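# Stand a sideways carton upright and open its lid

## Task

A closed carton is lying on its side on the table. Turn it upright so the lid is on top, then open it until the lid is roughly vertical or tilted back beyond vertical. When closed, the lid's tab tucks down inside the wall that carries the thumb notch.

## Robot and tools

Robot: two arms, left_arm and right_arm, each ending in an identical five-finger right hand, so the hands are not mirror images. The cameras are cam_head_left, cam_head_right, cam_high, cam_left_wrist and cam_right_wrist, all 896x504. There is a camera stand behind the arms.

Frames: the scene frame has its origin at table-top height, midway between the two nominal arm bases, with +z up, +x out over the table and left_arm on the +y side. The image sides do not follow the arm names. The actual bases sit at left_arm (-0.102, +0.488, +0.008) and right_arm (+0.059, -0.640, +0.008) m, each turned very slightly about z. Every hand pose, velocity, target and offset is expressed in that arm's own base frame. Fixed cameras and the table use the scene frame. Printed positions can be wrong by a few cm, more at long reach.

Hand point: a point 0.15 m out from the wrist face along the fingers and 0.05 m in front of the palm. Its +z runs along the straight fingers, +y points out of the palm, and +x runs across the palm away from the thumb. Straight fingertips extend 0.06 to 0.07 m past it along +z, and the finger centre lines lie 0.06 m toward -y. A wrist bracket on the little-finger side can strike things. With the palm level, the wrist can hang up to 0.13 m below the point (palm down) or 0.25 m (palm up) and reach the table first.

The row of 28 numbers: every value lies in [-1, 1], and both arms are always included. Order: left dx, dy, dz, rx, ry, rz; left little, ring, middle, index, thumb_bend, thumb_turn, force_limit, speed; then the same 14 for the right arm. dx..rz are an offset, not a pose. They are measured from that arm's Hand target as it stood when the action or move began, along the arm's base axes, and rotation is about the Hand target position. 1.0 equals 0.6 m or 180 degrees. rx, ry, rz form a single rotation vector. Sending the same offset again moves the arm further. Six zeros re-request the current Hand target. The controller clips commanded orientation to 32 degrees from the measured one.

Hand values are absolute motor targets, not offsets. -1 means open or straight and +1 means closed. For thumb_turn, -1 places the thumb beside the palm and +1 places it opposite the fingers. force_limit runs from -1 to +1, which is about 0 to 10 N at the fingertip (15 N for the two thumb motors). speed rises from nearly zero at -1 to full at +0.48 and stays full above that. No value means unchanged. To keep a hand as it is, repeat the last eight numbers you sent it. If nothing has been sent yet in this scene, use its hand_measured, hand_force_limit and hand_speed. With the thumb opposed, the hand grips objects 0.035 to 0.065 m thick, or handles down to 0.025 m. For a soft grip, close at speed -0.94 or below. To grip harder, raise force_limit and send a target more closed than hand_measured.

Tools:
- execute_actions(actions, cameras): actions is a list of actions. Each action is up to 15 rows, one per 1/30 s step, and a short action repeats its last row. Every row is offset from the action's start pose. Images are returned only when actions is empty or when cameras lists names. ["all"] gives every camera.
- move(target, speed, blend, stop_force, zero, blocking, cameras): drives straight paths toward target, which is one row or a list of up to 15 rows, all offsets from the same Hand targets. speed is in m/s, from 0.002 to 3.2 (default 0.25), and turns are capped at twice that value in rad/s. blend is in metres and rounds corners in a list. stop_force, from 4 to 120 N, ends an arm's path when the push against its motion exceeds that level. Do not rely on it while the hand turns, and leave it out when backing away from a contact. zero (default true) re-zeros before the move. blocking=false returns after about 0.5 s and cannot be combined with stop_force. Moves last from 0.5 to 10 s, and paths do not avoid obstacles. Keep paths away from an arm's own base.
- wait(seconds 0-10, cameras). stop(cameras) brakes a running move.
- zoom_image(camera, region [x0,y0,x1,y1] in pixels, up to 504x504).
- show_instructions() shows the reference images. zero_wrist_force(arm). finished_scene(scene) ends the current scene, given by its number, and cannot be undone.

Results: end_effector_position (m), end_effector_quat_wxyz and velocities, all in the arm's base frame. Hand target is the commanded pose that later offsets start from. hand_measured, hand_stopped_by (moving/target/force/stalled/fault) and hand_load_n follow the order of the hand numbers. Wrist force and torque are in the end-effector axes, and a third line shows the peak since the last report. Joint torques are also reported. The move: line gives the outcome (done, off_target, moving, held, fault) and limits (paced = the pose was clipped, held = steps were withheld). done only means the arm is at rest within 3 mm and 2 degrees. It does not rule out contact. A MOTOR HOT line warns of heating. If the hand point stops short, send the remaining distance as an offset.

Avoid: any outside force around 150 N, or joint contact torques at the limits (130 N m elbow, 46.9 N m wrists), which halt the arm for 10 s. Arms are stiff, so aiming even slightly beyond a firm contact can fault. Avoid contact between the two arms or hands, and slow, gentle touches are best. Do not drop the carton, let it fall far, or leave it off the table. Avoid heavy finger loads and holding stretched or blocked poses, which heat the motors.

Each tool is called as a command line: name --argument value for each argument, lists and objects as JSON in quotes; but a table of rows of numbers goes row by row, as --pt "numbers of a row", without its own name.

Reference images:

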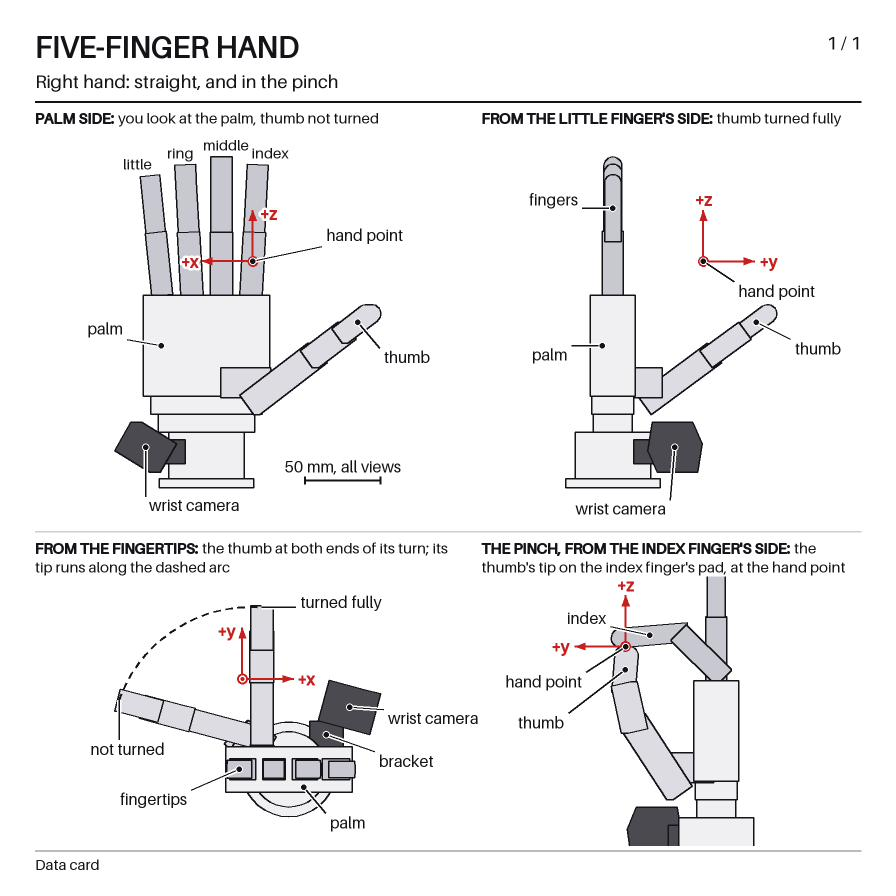

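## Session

execute_actions --actions '[]'

Scene clock: 0.00 s.
left_arm: end_effector_position=(+0.0172, +0.5909, +0.6320) hand_measured=(-1.000, -1.000, -1.000, -1.000, -1.000, -1.000) hand_load_n=(+0.0, +0.0, +0.0, +0.0, +0.0, +0.0) hand_stopped_by=(target, target, target, target, target, target) hand_force_limit=0.00 hand_speed=-0.80 end_effector_quat_wxyz=(+0.059, -0.576, +0.813, +0.069) | right_arm: end_effector_position=(+0.0745, -0.4718, +0.7051) hand_measured=(-1.000, -1.000, -1.000, -1.000, -1.000, -1.000) hand_load_n=(+0.0, +0.0, +0.0, +0.0, +0.0, +0.0) hand_stopped_by=(target, target, target, target, target, target) hand_force_limit=0.00 hand_speed=-0.80 end_effector_quat_wxyz=(+0.016, +0.699, +0.702, -0.138)
Joint positions: left_arm=[1.094 -1.53 1.33 1.603 1.503 -1.703] | right_arm=[-1.881 -1.686 1.315 1.68 1.667 -1.898]
Joint velocities: within noise
Joint torques (N m): no reading
Wrist force (N): no reading
Wrist torque (N m): no reading
Wrist force, peak (N): no reading
Hand target: left_arm +0.0172, +0.5909, +0.6320; +0.059, -0.576, +0.813, +0.069 | right_arm +0.0745, -0.4718, +0.7051; +0.016, +0.699, +0.702, -0.138

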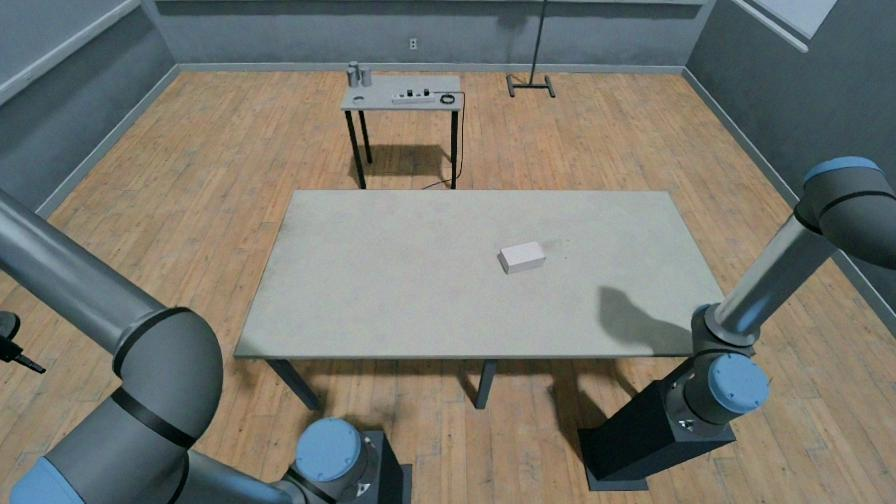

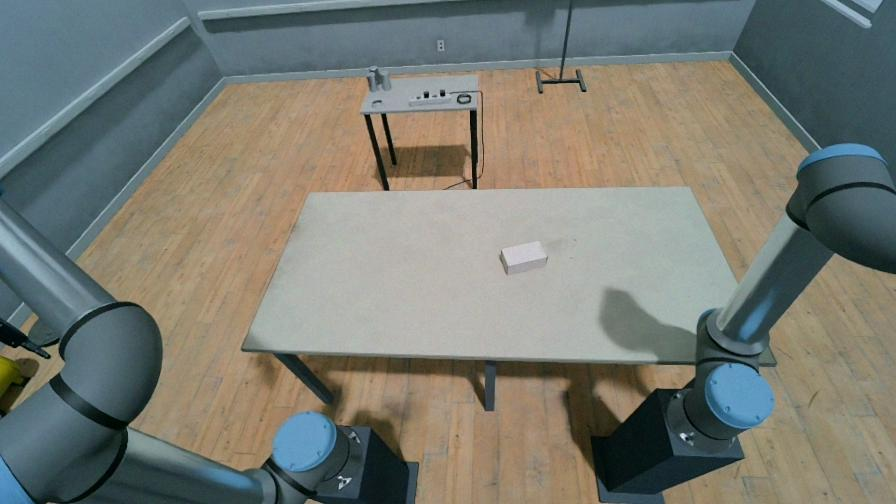

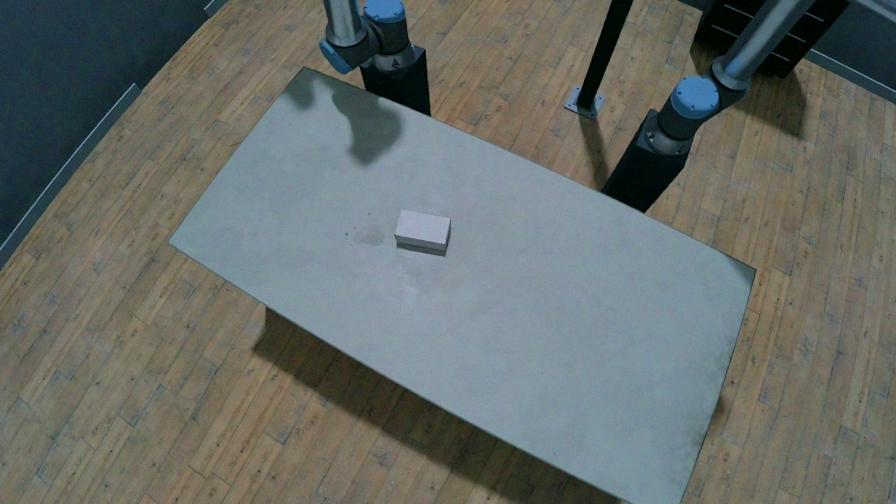

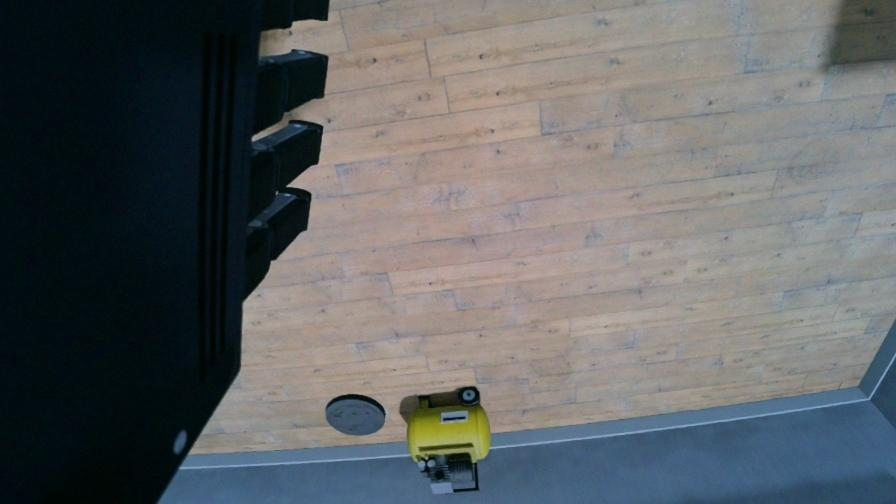

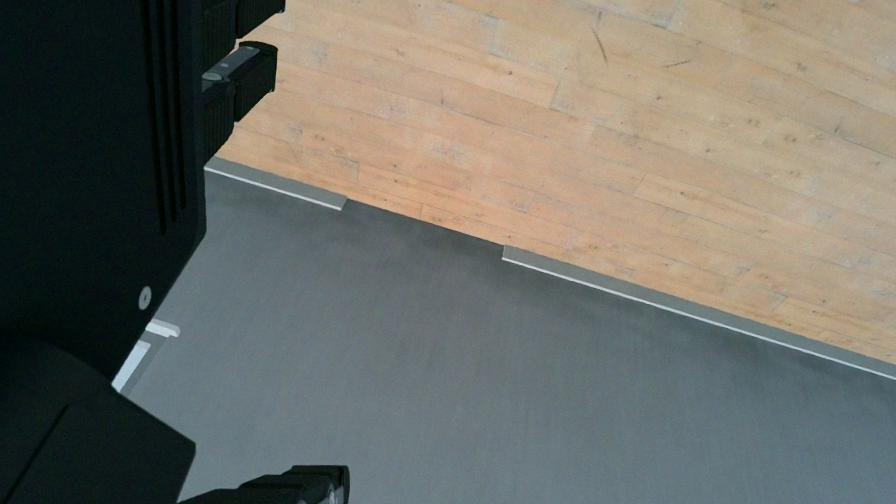

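zoom_image --camera "cam_high" --region '[370, 190, 480, 280]'

zoom_image --camera "cam_head_left" --region '[480, 220, 570, 290]'

zoom_image --camera "cam_head_right" --region '[480, 220, 570, 290]'

Scaled by 4.582 from the camera's 896x504 image, which has a finer 1280x720 frame.

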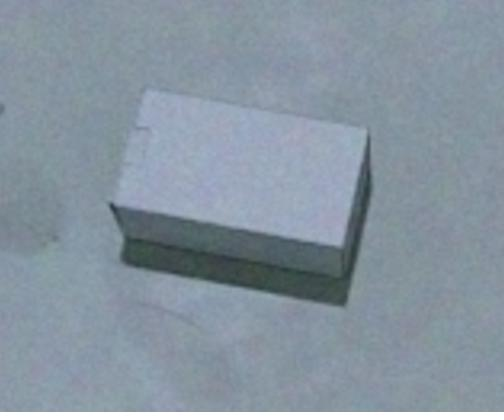

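Scaled by 5.600 from the camera's 896x504 image, which has a finer 1280x720 frame.

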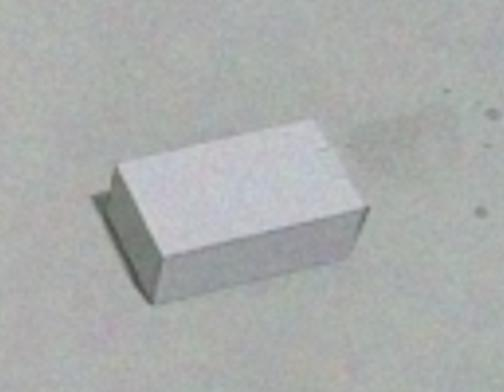

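Scaled by 5.600 from the camera's 896x504 image, which has a finer 1280x720 frame.

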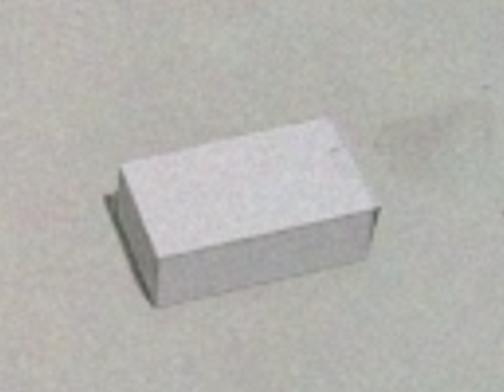

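move --target '[0.638,-0.4015,-0.22,-0.1685,-0.0538,0.1057,-1,-1,-1,-1,-1,-1,0,-0.8,0.6258,0.2863,-0.1752,0.0261,-0.0141,0.0363,-1,-1,-1,-1,-1,-1,0,-0.8]' --speed 0.3

move --target '[0.0833,-0.4167,-0.1667,-0.1685,-0.0538,0.1057,-1,-1,-1,-1,-1,-1,0,-0.8,0.3333,0.8333,-0.25,0.0261,-0.0141,0.0363,-1,-1,-1,-1,-1,-1,0,-0.8]' --speed 0.3

move --target '[0,0,0,0,0,0,-1,-1,-1,-1,-1,-1,0,-0.8,-0.2922,0.8093,-0.3467,0.0261,-0.0141,0.0363,-1,-1,-1,-1,-1,-1,0,-0.8]' --speed 0.25 --cameras '["cam_right_wrist","cam_high","cam_head_left"]'

Scene clock: 56.77 s.
left_arm: end_effector_position=(+0.4000, +0.3501, +0.5000) hand_measured=(-1.000, -1.000, -1.000, -1.000, -1.000, -1.000) hand_load_n=(+0.0, +0.0, +0.0, +0.0, +0.0, +0.0) hand_stopped_by=(target, target, target, target, target, target) hand_force_limit=0.00 hand_speed=-0.80 end_effector_quat_wxyz=(+0.037, +0.699, -0.690, +0.184) | right_arm: end_effector_position=(+0.4500, -0.3001, +0.6000) hand_measured=(-1.000, -1.000, -1.000, -1.000, -1.000, -1.000) hand_load_n=(+0.0, +0.0, +0.0, +0.0, +0.0, +0.0) hand_stopped_by=(target, target, target, target, target, target) hand_force_limit=0.00 hand_speed=-0.80 end_effector_quat_wxyz=(+0.011, +0.661, +0.745, -0.092)
Joint positions: left_arm=[0.479 -1.418 1.438 1.507 1.947 -2.685] | right_arm=[-0.89 -1.574 1.436 1.656 1.749 -1.015]
Joint torques (N m): left_arm=[-4.34 -65.31 -28.38 6.44 -0.22 -0.53] | right_arm=[11.14 -48.75 -25.43 8.42 2.88 1.05]
Wrist force (N): left_arm=[-1.0 -0.2 0.2] | right_arm=[0.2 0.3 -0.1]
Wrist torque (N m): left_arm=[-0.02 0.10 -0.06] | right_arm=[0.04 -0.02 0.12]
Wrist force, peak (N): left_arm=[-0.6 -1.9 1.9] | right_arm=[1.2 2.3 0.1]
Hand target: left_arm +0.4000, +0.3500, +0.5000; +0.038, +0.699, -0.690, +0.184 | right_arm +0.4499, -0.3000, +0.6000; +0.011, +0.661, +0.745, -0.092
Off the commanded pose: left_arm 0.000 m, 0 deg | right_arm 0.000 m, 0 deg.
move: done

Scene clock: 59.17 s.
left_arm: end_effector_position=(+0.4499, +0.0999, +0.4001) hand_measured=(-1.000, -1.000, -1.000, -1.000, -1.000, -1.000) hand_load_n=(+0.0, +0.0, +0.0, +0.0, +0.0, +0.0) hand_stopped_by=(target, target, target, target, target, target) hand_force_limit=0.00 hand_speed=-0.80 end_effector_quat_wxyz=(+0.130, +0.750, -0.495, +0.418) | right_arm: end_effector_position=(+0.6500, +0.2000, +0.4500) hand_measured=(-1.000, -1.000, -1.000, -1.000, -1.000, -1.000) hand_load_n=(+0.0, +0.0, +0.0, +0.0, +0.0, +0.0) hand_stopped_by=(target, target, target, target, target, target) hand_force_limit=0.00 hand_speed=-0.80 end_effector_quat_wxyz=(+0.005, +0.619, +0.784, -0.046)
Joint positions: left_arm=[0.243 -1.609 1.846 0.833 2.363 -3.516] | right_arm=[0.104 -1.29 1.392 1.525 1.645 -0.129]
Joint torques (N m): left_arm=[3.23 -19.31 -39.44 1.12 -1.79 -1.22] | right_arm=[6.91 -65.63 -28.55 8.32 2.57 0.8]
Wrist force (N): left_arm=[-1.6 -0.3 0.5] | right_arm=[-0.2 -0.2 0.3]
Wrist torque (N m): left_arm=[-0.15 0.10 -0.02] | right_arm=[-0.06 0.03 0.08]
Wrist force, peak (N): left_arm=[-1.8 0.2 0.8] | right_arm=[2.1 1.3 1.0]
Hand target: left_arm +0.4500, +0.1000, +0.4000; +0.130, +0.750, -0.495, +0.418 | right_arm +0.6499, +0.2000, +0.4500; +0.005, +0.619, +0.784, -0.046
Off the commanded pose: left_arm 0.000 m, 0 deg | right_arm 0.000 m, 0 deg.
move: done

Scene clock: 61.87 s.
left_arm: end_effector_position=(+0.4500, +0.1000, +0.4000) hand_measured=(-1.000, -1.000, -1.000, -1.000, -1.000, -1.000) hand_load_n=(+0.0, +0.0, +0.0, +0.0, +0.0, +0.0) hand_stopped_by=(target, target, target, target, target, target) hand_force_limit=0.00 hand_speed=-0.80 end_effector_quat_wxyz=(+0.130, +0.750, -0.495, +0.418) | right_arm: end_effector_position=(+0.4746, +0.6856, +0.2419) hand_measured=(-1.000, -1.000, -1.000, -1.000, -1.000, -1.000) hand_load_n=(+0.0, +0.0, +0.0, +0.0, +0.0, +0.0) hand_stopped_by=(target, target, target, target, target, target) hand_force_limit=0.00 hand_speed=-0.80 end_effector_quat_wxyz=(+0.000, +0.574, +0.819, +0.000)
Joint positions: left_arm=[0.243 -1.609 1.846 0.832 2.363 -3.517] | right_arm=[0.822 -0.944 1.242 1.273 1.571 0.473]
Joint torques (N m): left_arm=[13.05 -21.5 -34.32 -0.51 -2.65 -1.37] | right_arm=[4.57 -95.53 -27.77 8.33 2.22 -0.14]
Wrist force (N): left_arm=[-1.7 -0.4 0.6] | right_arm=[-0.1 0.5 0.4]
Wrist torque (N m): left_arm=[-0.16 0.11 -0.01] | right_arm=[0.04 0.02 0.07]
Wrist force, peak (N): left_arm=[-1.8 -0.1 0.5] | right_arm=[-2.4 0.5 -0.5]
Hand target: left_arm +0.4500, +0.1000, +0.4000; +0.130, +0.750, -0.495, +0.418 | right_arm +0.4746, +0.6856, +0.2420; +0.000, +0.574, +0.819, +0.000
Off the commanded pose: left_arm 0.000 m, 0 deg | right_arm 0.000 m, 0 deg.
move: done
Images, in order (width x height): cam_head_left 896x504, cam_high 896x504, cam_right_wrist 896x504.

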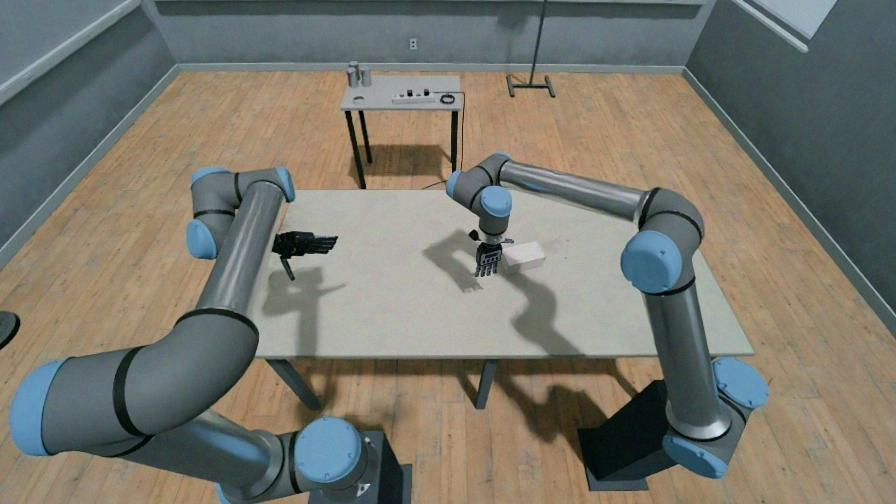

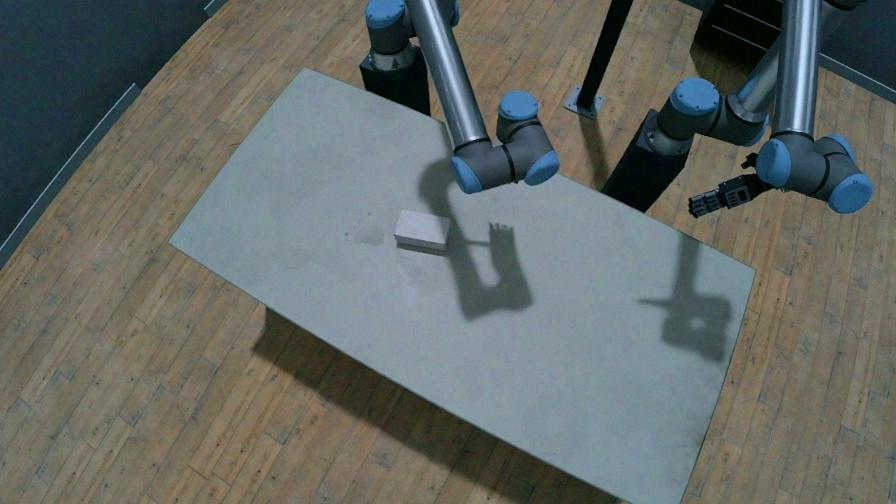

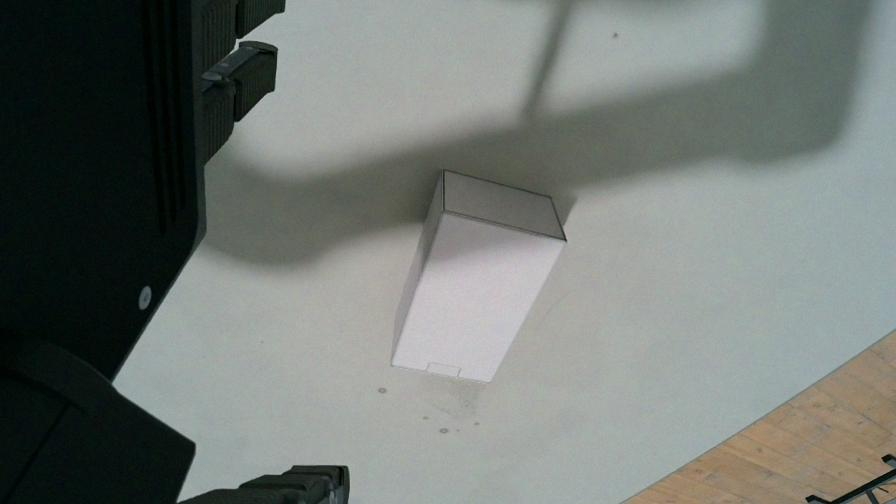

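execute_actions --actions '[]'

Scene clock: 69.83 s.
left_arm: end_effector_position=(+0.4500, +0.1000, +0.4000) hand_measured=(-1.000, -1.000, -1.000, -1.000, -1.000, -1.000) hand_load_n=(+0.0, +0.0, +0.0, +0.0, +0.0, +0.0) hand_stopped_by=(target, target, target, target, target, target) hand_force_limit=0.00 hand_speed=-0.80 end_effector_quat_wxyz=(+0.130, +0.750, -0.495, +0.418) | right_arm: end_effector_position=(+0.4746, +0.6856, +0.2420) hand_measured=(-1.000, -1.000, -1.000, -1.000, -1.000, -1.000) hand_load_n=(+0.0, +0.0, +0.0, +0.0, +0.0, +0.0) hand_stopped_by=(target, target, target, target, target, target) hand_force_limit=0.00 hand_speed=-0.80 end_effector_quat_wxyz=(+0.000, +0.574, +0.819, +0.000)
Joint positions: left_arm=[0.243 -1.609 1.846 0.832 2.363 -3.517] | right_arm=[0.822 -0.944 1.242 1.273 1.571 0.473]
Joint velocities: within noise
Joint torques (N m): left_arm=[13.28 -22.28 -28.98 -0.7 -2.06 -1.21] | right_arm=[6.27 -108.79 -24.36 8.22 2.72 0.94]
Wrist force (N): left_arm=[-1.8 -0.4 0.4] | right_arm=[-0.2 0.1 0.2]
Wrist torque (N m): left_arm=[-0.16 0.13 -0.01] | right_arm=[0.00 0.04 0.06]
Wrist force, peak (N): left_arm=[-1.9 -0.5 0.4] | right_arm=[-1.0 0.5 0.1]
Hand target: left_arm +0.4500, +0.1000, +0.4000; +0.130, +0.750, -0.495, +0.418 | right_arm +0.4746, +0.6856, +0.2420; +0.000, +0.574, +0.819, +0.000
Off the commanded pose: left_arm 0.000 m, 0 deg | right_arm 0.000 m, 0 deg.

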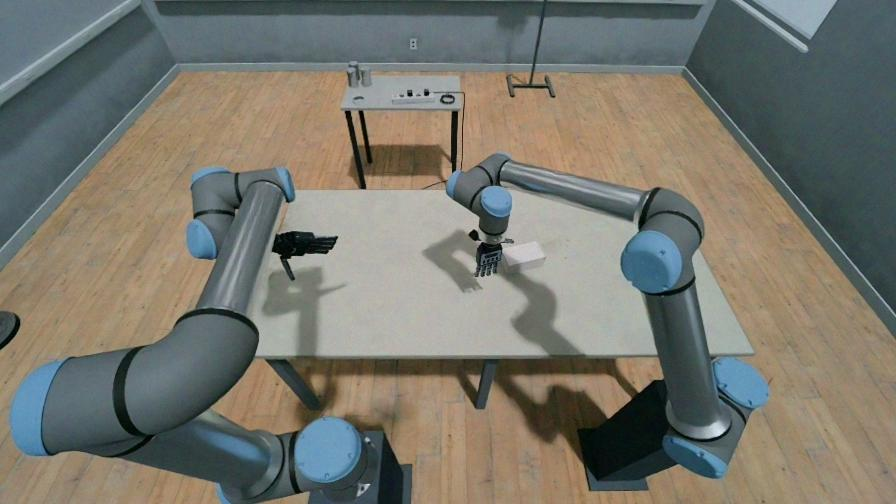

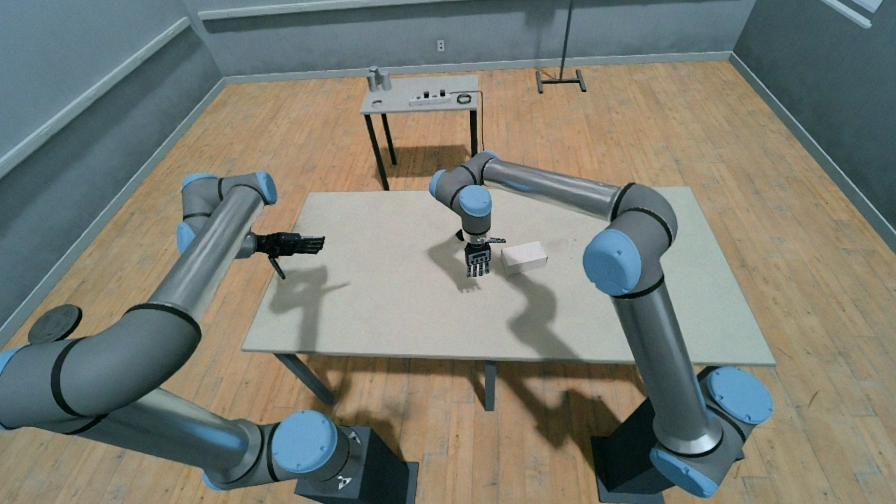

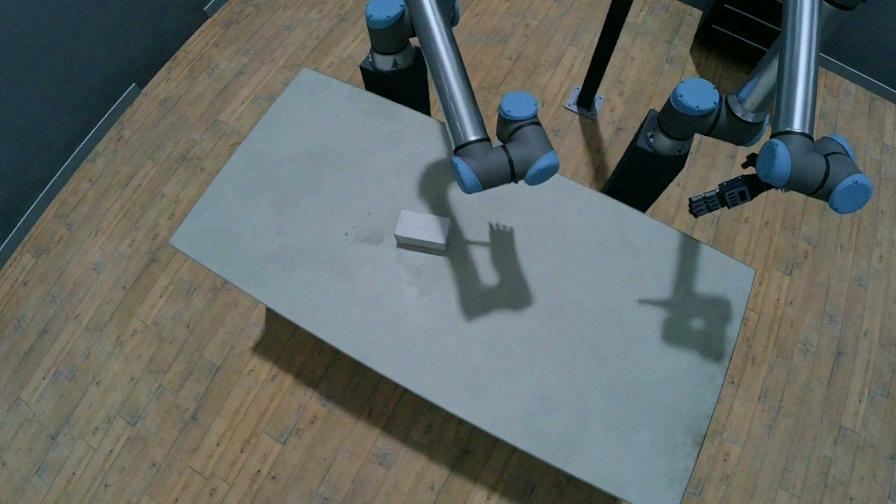

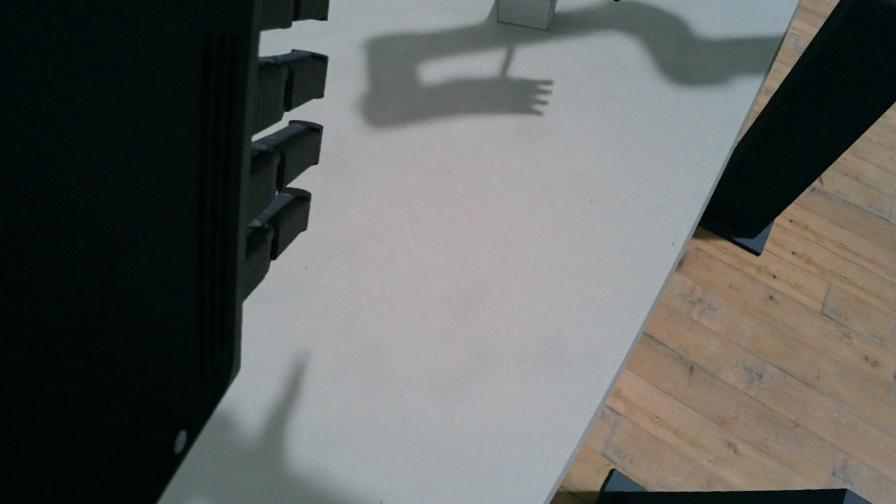

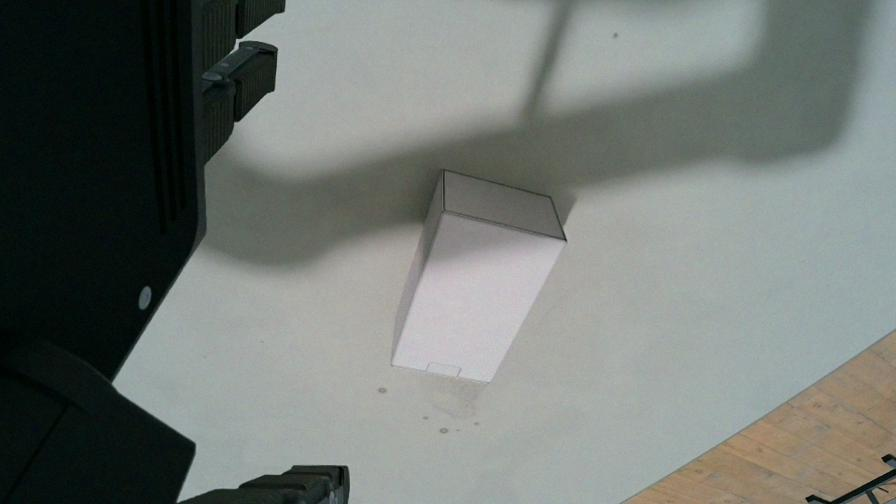

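zoom_image --camera "cam_right_wrist" --region '[380, 150, 580, 400]'

zoom_image --camera "cam_high" --region '[360, 180, 480, 280]'

zoom_image --camera "cam_head_right" --region '[450, 210, 590, 300]'

Scaled by 2.016 from the camera's 896x504 image, which has a finer 1280x720 frame.

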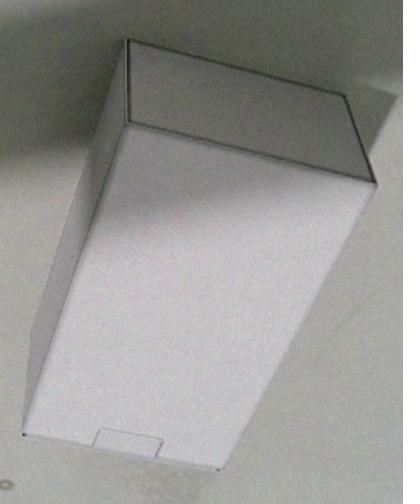

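Scaled by 4.200 from the camera's 896x504 image, which has a finer 1280x720 frame.

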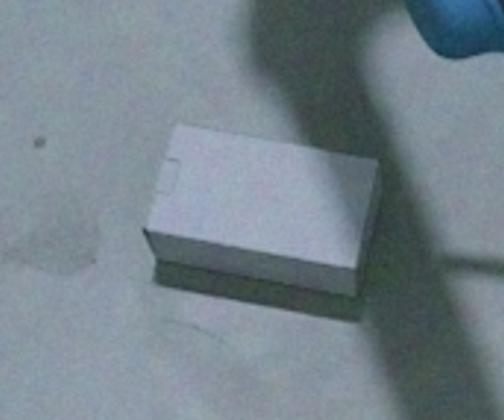

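Scaled by 3.600 from the camera's 896x504 image, which has a finer 1280x720 frame.

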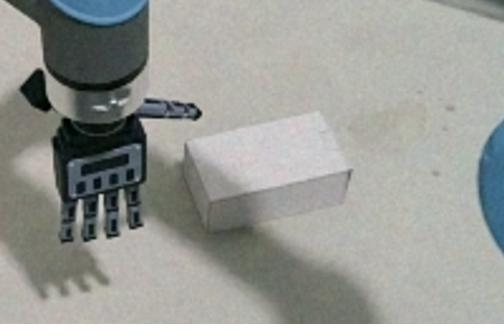

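move --pt "0 0 0 0 0 0 -1 -1 -1 -1 -1 -1 0 -0.8 -0.0243 -0.3927 -0.0367 0 0 -0.5075 -1 -1 -1 -1 -1 -1 0 -0.8" --speed 0.35

move --pt "0 0 0 0 0 0 -1 -1 -1 -1 -1 -1 0 -0.8 0.0355 -0.1623 -0.1167 0.2741 -0.1398 -0.4720 1 1 1 -1 -1 -1 0 -0.4" --speed 0.3 --cameras '["all"]'

Scene clock: 176.70 s.
left_arm: end_effector_position=(+0.4500, +0.1000, +0.4000) hand_measured=(-1.000, -1.000, -1.000, -1.000, -1.000, -1.000) hand_load_n=(+0.0, +0.0, +0.0, -0.5, +0.0, +0.5) hand_stopped_by=(target, target, target, target, target, target) hand_force_limit=0.00 hand_speed=-0.80 end_effector_quat_wxyz=(+0.130, +0.750, -0.495, +0.418) | right_arm: end_effector_position=(+0.4601, +0.4499, +0.2200) hand_measured=(-1.000, -1.000, -1.000, -1.000, -1.000, -1.000) hand_load_n=(+0.0, +0.0, +0.0, +0.0, +0.0, +0.0) hand_stopped_by=(target, target, target, target, target, target) hand_force_limit=0.00 hand_speed=-0.80 end_effector_quat_wxyz=(+0.000, +0.987, +0.162, +0.000)
Joint positions: left_arm=[0.243 -1.609 1.846 0.832 2.363 -3.517] | right_arm=[0.581 -1.101 1.534 1.138 1.571 1.827]
Joint torques (N m): left_arm=[11.41 -20.98 -28.18 -0.19 -2.16 -1.4] | right_arm=[8.86 -57.79 -43.02 8.21 2.78 0.91]
Wrist force (N): left_arm=[-1.7 -0.3 0.0] | right_arm=[-0.2 -0.2 0.0]
Wrist torque (N m): left_arm=[-0.11 0.13 -0.01] | right_arm=[-0.04 0.05 0.06]
Wrist force, peak (N): left_arm=[-2.1 -0.3 0.2] | right_arm=[-0.5 1.7 0.4]
Hand target: left_arm +0.4500, +0.1000, +0.4000; +0.130, +0.750, -0.495, +0.418 | right_arm +0.4600, +0.4499, +0.2199; +0.000, +0.987, +0.162, +0.000
Off the commanded pose: left_arm 0.000 m, 0 deg | right_arm 0.000 m, 0 deg.
move: done

Scene clock: 180.17 s.
left_arm: end_effector_position=(+0.4500, +0.1000, +0.4000) hand_measured=(-1.000, -1.000, -1.000, -1.000, -1.000, -1.000) hand_load_n=(+0.0, +0.0, +0.0, +0.0, +0.0, +0.0) hand_stopped_by=(target, target, target, target, target, target) hand_force_limit=0.00 hand_speed=-0.80 end_effector_quat_wxyz=(+0.130, +0.750, -0.495, +0.418) | right_arm: end_effector_position=(+0.4813, +0.3525, +0.1500) hand_measured=(+1.000, +1.000, +1.000, -1.000, -1.000, -1.000) hand_load_n=(+0.0, +0.0, +0.0, +0.0, +0.0, +0.0) hand_stopped_by=(target, target, target, target, target, target) hand_force_limit=0.00 hand_speed=-0.40 end_effector_quat_wxyz=(-0.341, +0.730, -0.537, +0.250)
Joint positions: left_arm=[0.243 -1.609 1.846 0.832 2.363 -3.517] | right_arm=[0.273 -1.56 2.184 0.075 1.548 3.123]
Joint torques (N m): left_arm=[12.1 -21.45 -28.51 -0.09 -2.04 -1.47] | right_arm=[14.89 -17.18 -39.65 3.18 -1.87 1.05]
Wrist force (N): left_arm=[-1.8 -0.3 0.3] | right_arm=[-0.3 1.4 -0.4]
Wrist torque (N m): left_arm=[-0.13 0.14 -0.01] | right_arm=[0.24 0.05 0.10]
Wrist force, peak (N): left_arm=[-1.9 -0.7 0.2] | right_arm=[0.0 1.6 -1.2]
Hand target: left_arm +0.4500, +0.1000, +0.4000; +0.130, +0.750, -0.495, +0.418 | right_arm +0.4813, +0.3526, +0.1499; -0.341, +0.730, -0.537, +0.250
Off the commanded pose: left_arm 0.000 m, 0 deg | right_arm 0.000 m, 0 deg.
move: done

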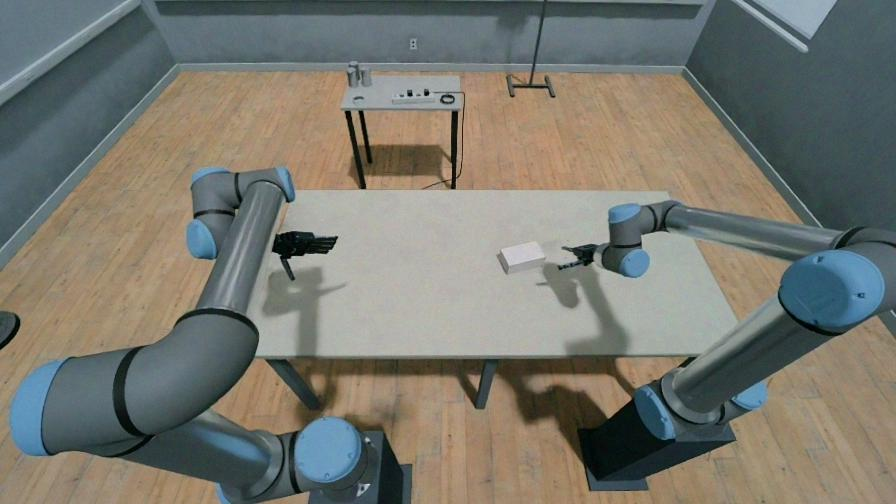

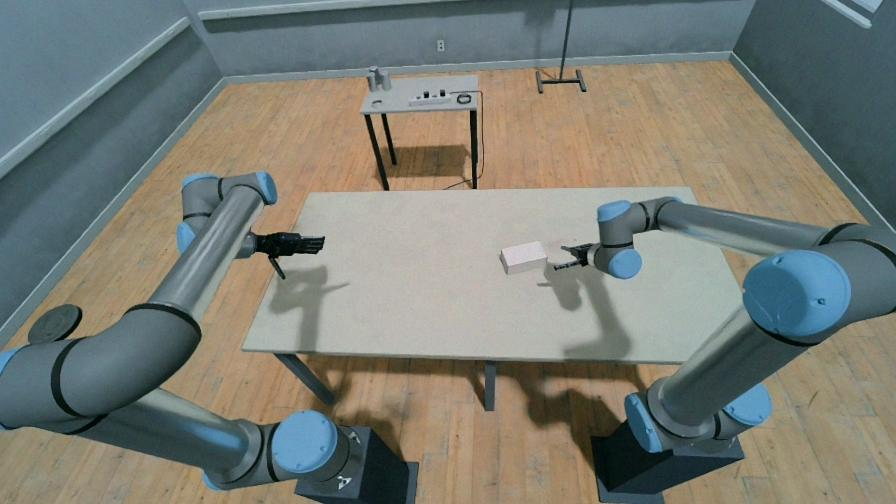

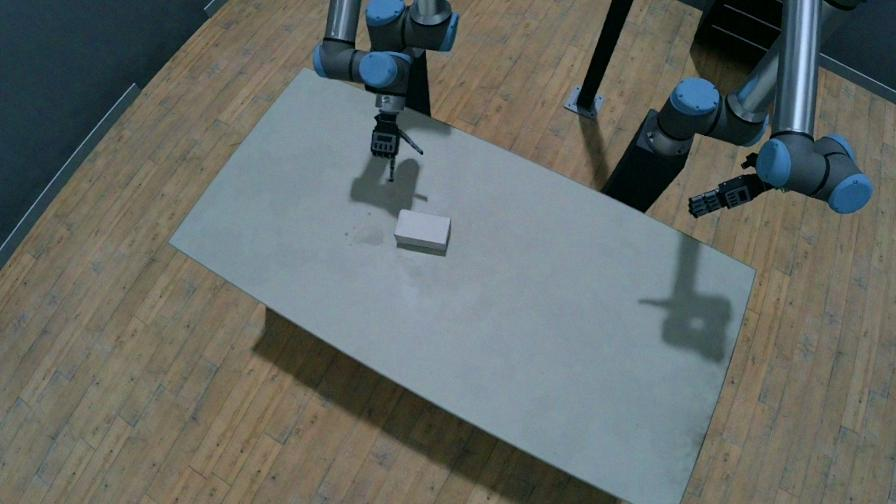

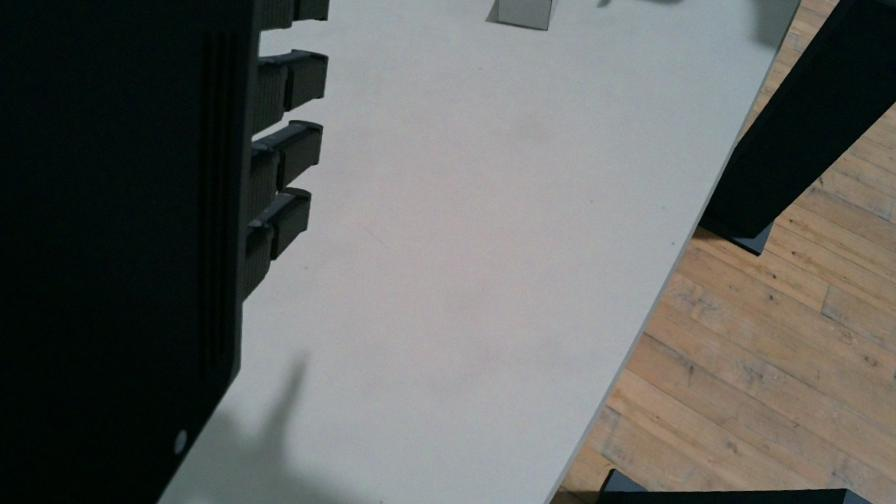

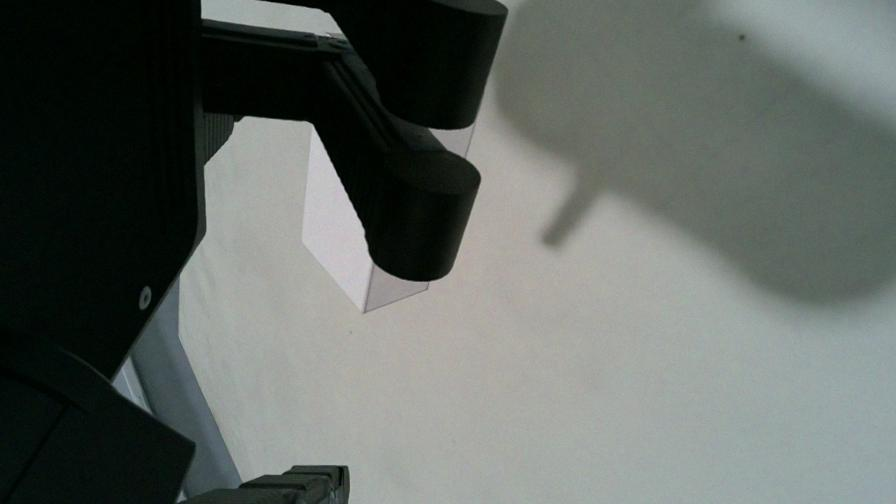

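zoom_image --camera "cam_right_wrist" --region '[180, 0, 560, 340]'

zoom_image --camera "cam_high" --region '[340, 80, 500, 280]'

Scaled by 1.326 from the camera's 896x504 image, which has a finer 1280x720 frame.

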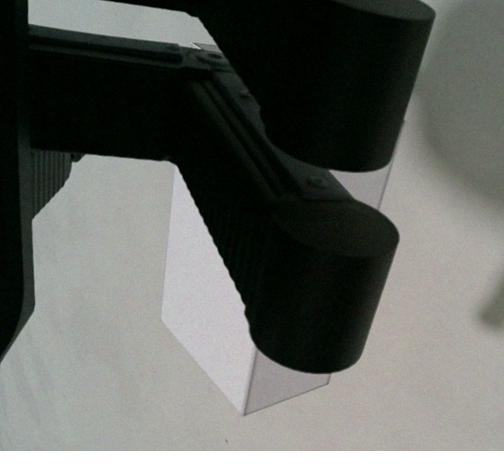

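Scaled by 2.520 from the camera's 896x504 image, which has a finer 1280x720 frame.

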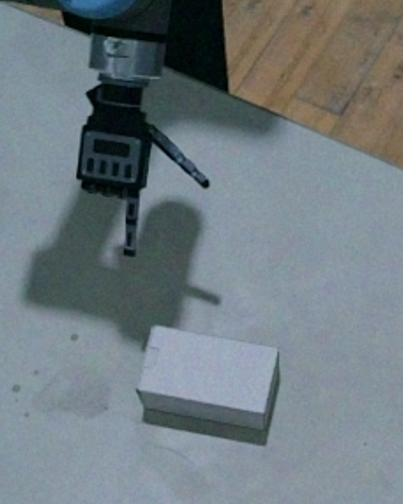

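move --pt "0 0 0 0 0 0 -1 -1 -1 -1 -1 -1 0 -0.8 -0.0083 0.0638 -0.1933 0 0 0 1 1 1 -1 -1 -1 0 -0.4" --speed 0.2 --cameras '["cam_high", "cam_head_left", "cam_head_right", "cam_right_wrist"]'

zoom_image --camera "cam_high" --region '[360, 150, 480, 270]'

zoom_image --camera "cam_head_right" --region '[480, 200, 640, 300]'

Scene clock: 199.23 s.
left_arm: end_effector_position=(+0.4500, +0.1000, +0.4000) hand_measured=(-1.000, -1.000, -1.000, -1.000, -1.000, -1.000) hand_load_n=(+0.5, +0.0, +0.0, +0.0, +0.0, +0.0) hand_stopped_by=(target, target, target, target, target, target) hand_force_limit=0.00 hand_speed=-0.80 end_effector_quat_wxyz=(+0.130, +0.750, -0.495, +0.418) | right_arm: end_effector_position=(+0.4762, +0.3908, +0.0339) hand_measured=(+1.000, +1.000, +1.000, -1.000, -1.000, -1.000) hand_load_n=(-0.5, +0.0, +0.5, +0.0, +0.0, +0.0) hand_stopped_by=(target, target, target, target, target, target) hand_force_limit=0.00 hand_speed=-0.40 end_effector_quat_wxyz=(-0.340, +0.730, -0.537, +0.250)
Joint positions: left_arm=[0.243 -1.609 1.846 0.832 2.363 -3.517] | right_arm=[0.366 -1.364 2.234 -0.171 1.62 3.184]
Joint torques (N m): left_arm=[10.93 -24.1 -28.59 -0.11 -1.95 -1.2] | right_arm=[-8.89 -38.79 -35.58 1.99 -2.59 -1.54]
Wrist force (N): left_arm=[-1.5 -0.4 0.3] | right_arm=[-0.6 0.7 0.1]
Wrist torque (N m): left_arm=[-0.14 0.09 0.00] | right_arm=[0.09 0.08 -0.04]
Wrist force, peak (N): left_arm=[-2.1 -0.1 0.0] | right_arm=[-0.9 2.5 1.1]
Hand target: left_arm +0.4500, +0.1000, +0.4000; +0.130, +0.750, -0.495, +0.418 | right_arm +0.4763, +0.3908, +0.0339; -0.341, +0.730, -0.537, +0.250
Off the commanded pose: left_arm 0.000 m, 0 deg | right_arm 0.000 m, 0 deg.
move: done
Images, in order (width x height): cam_head_left 896x504, cam_head_right 896x504, cam_high 896x504, cam_right_wrist 896x504.

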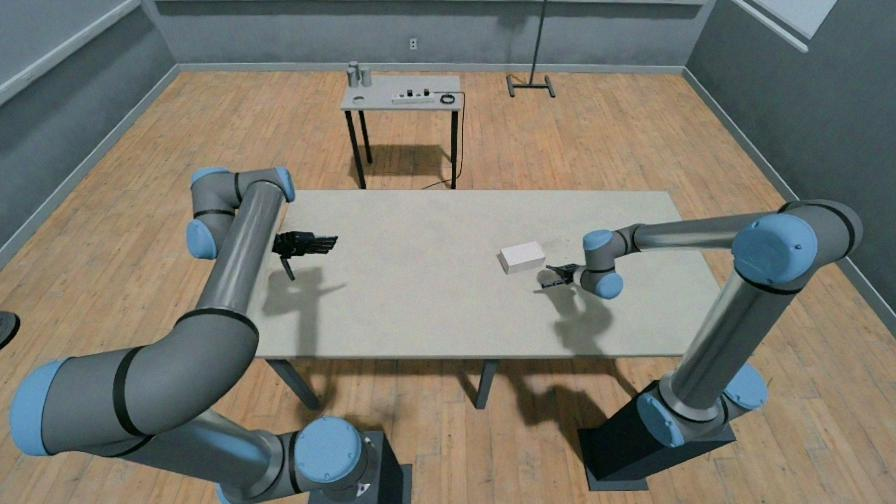

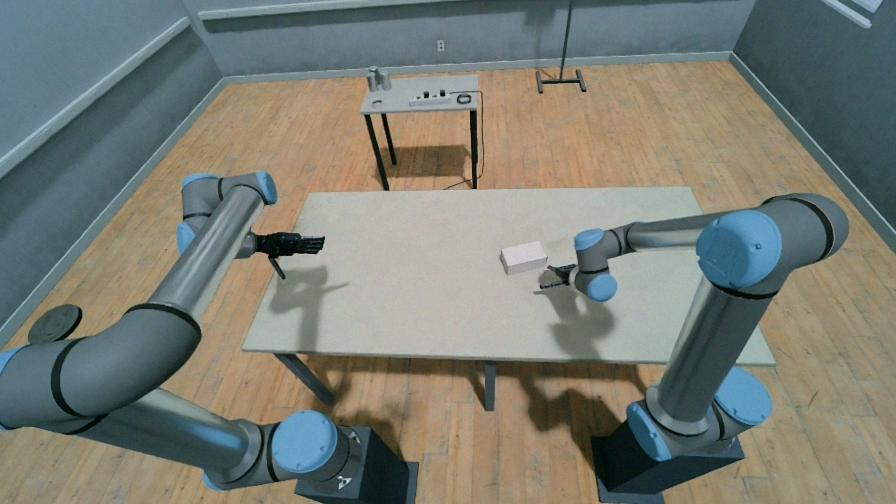

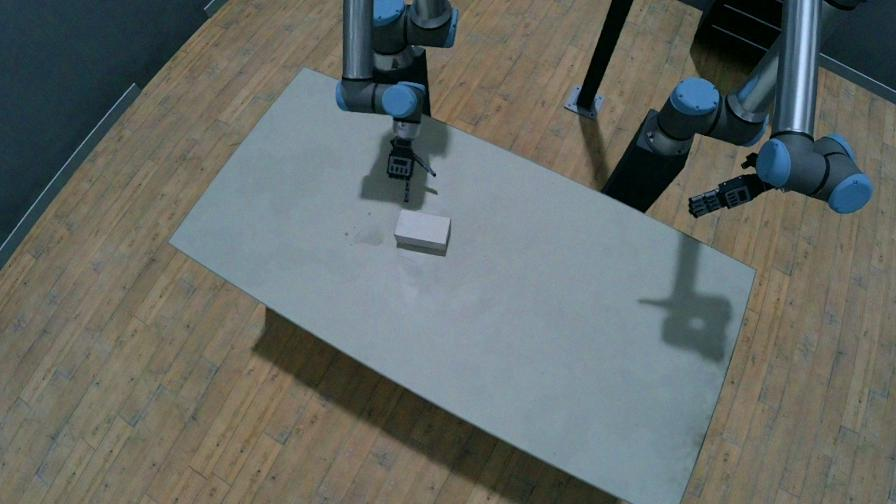

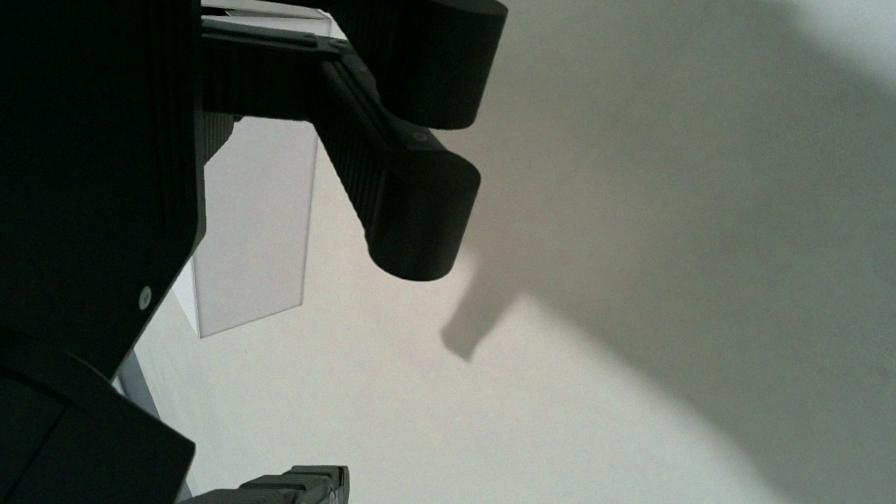

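Scaled by 4.200 from the camera's 896x504 image, which has a finer 1280x720 frame.

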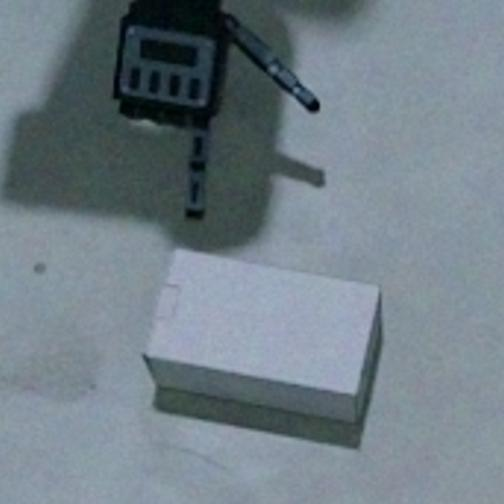

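Scaled by 3.150 from the camera's 896x504 image, which has a finer 1280x720 frame.

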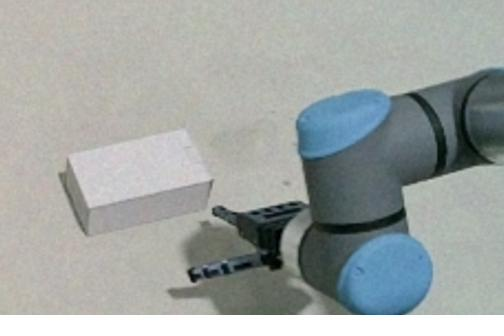

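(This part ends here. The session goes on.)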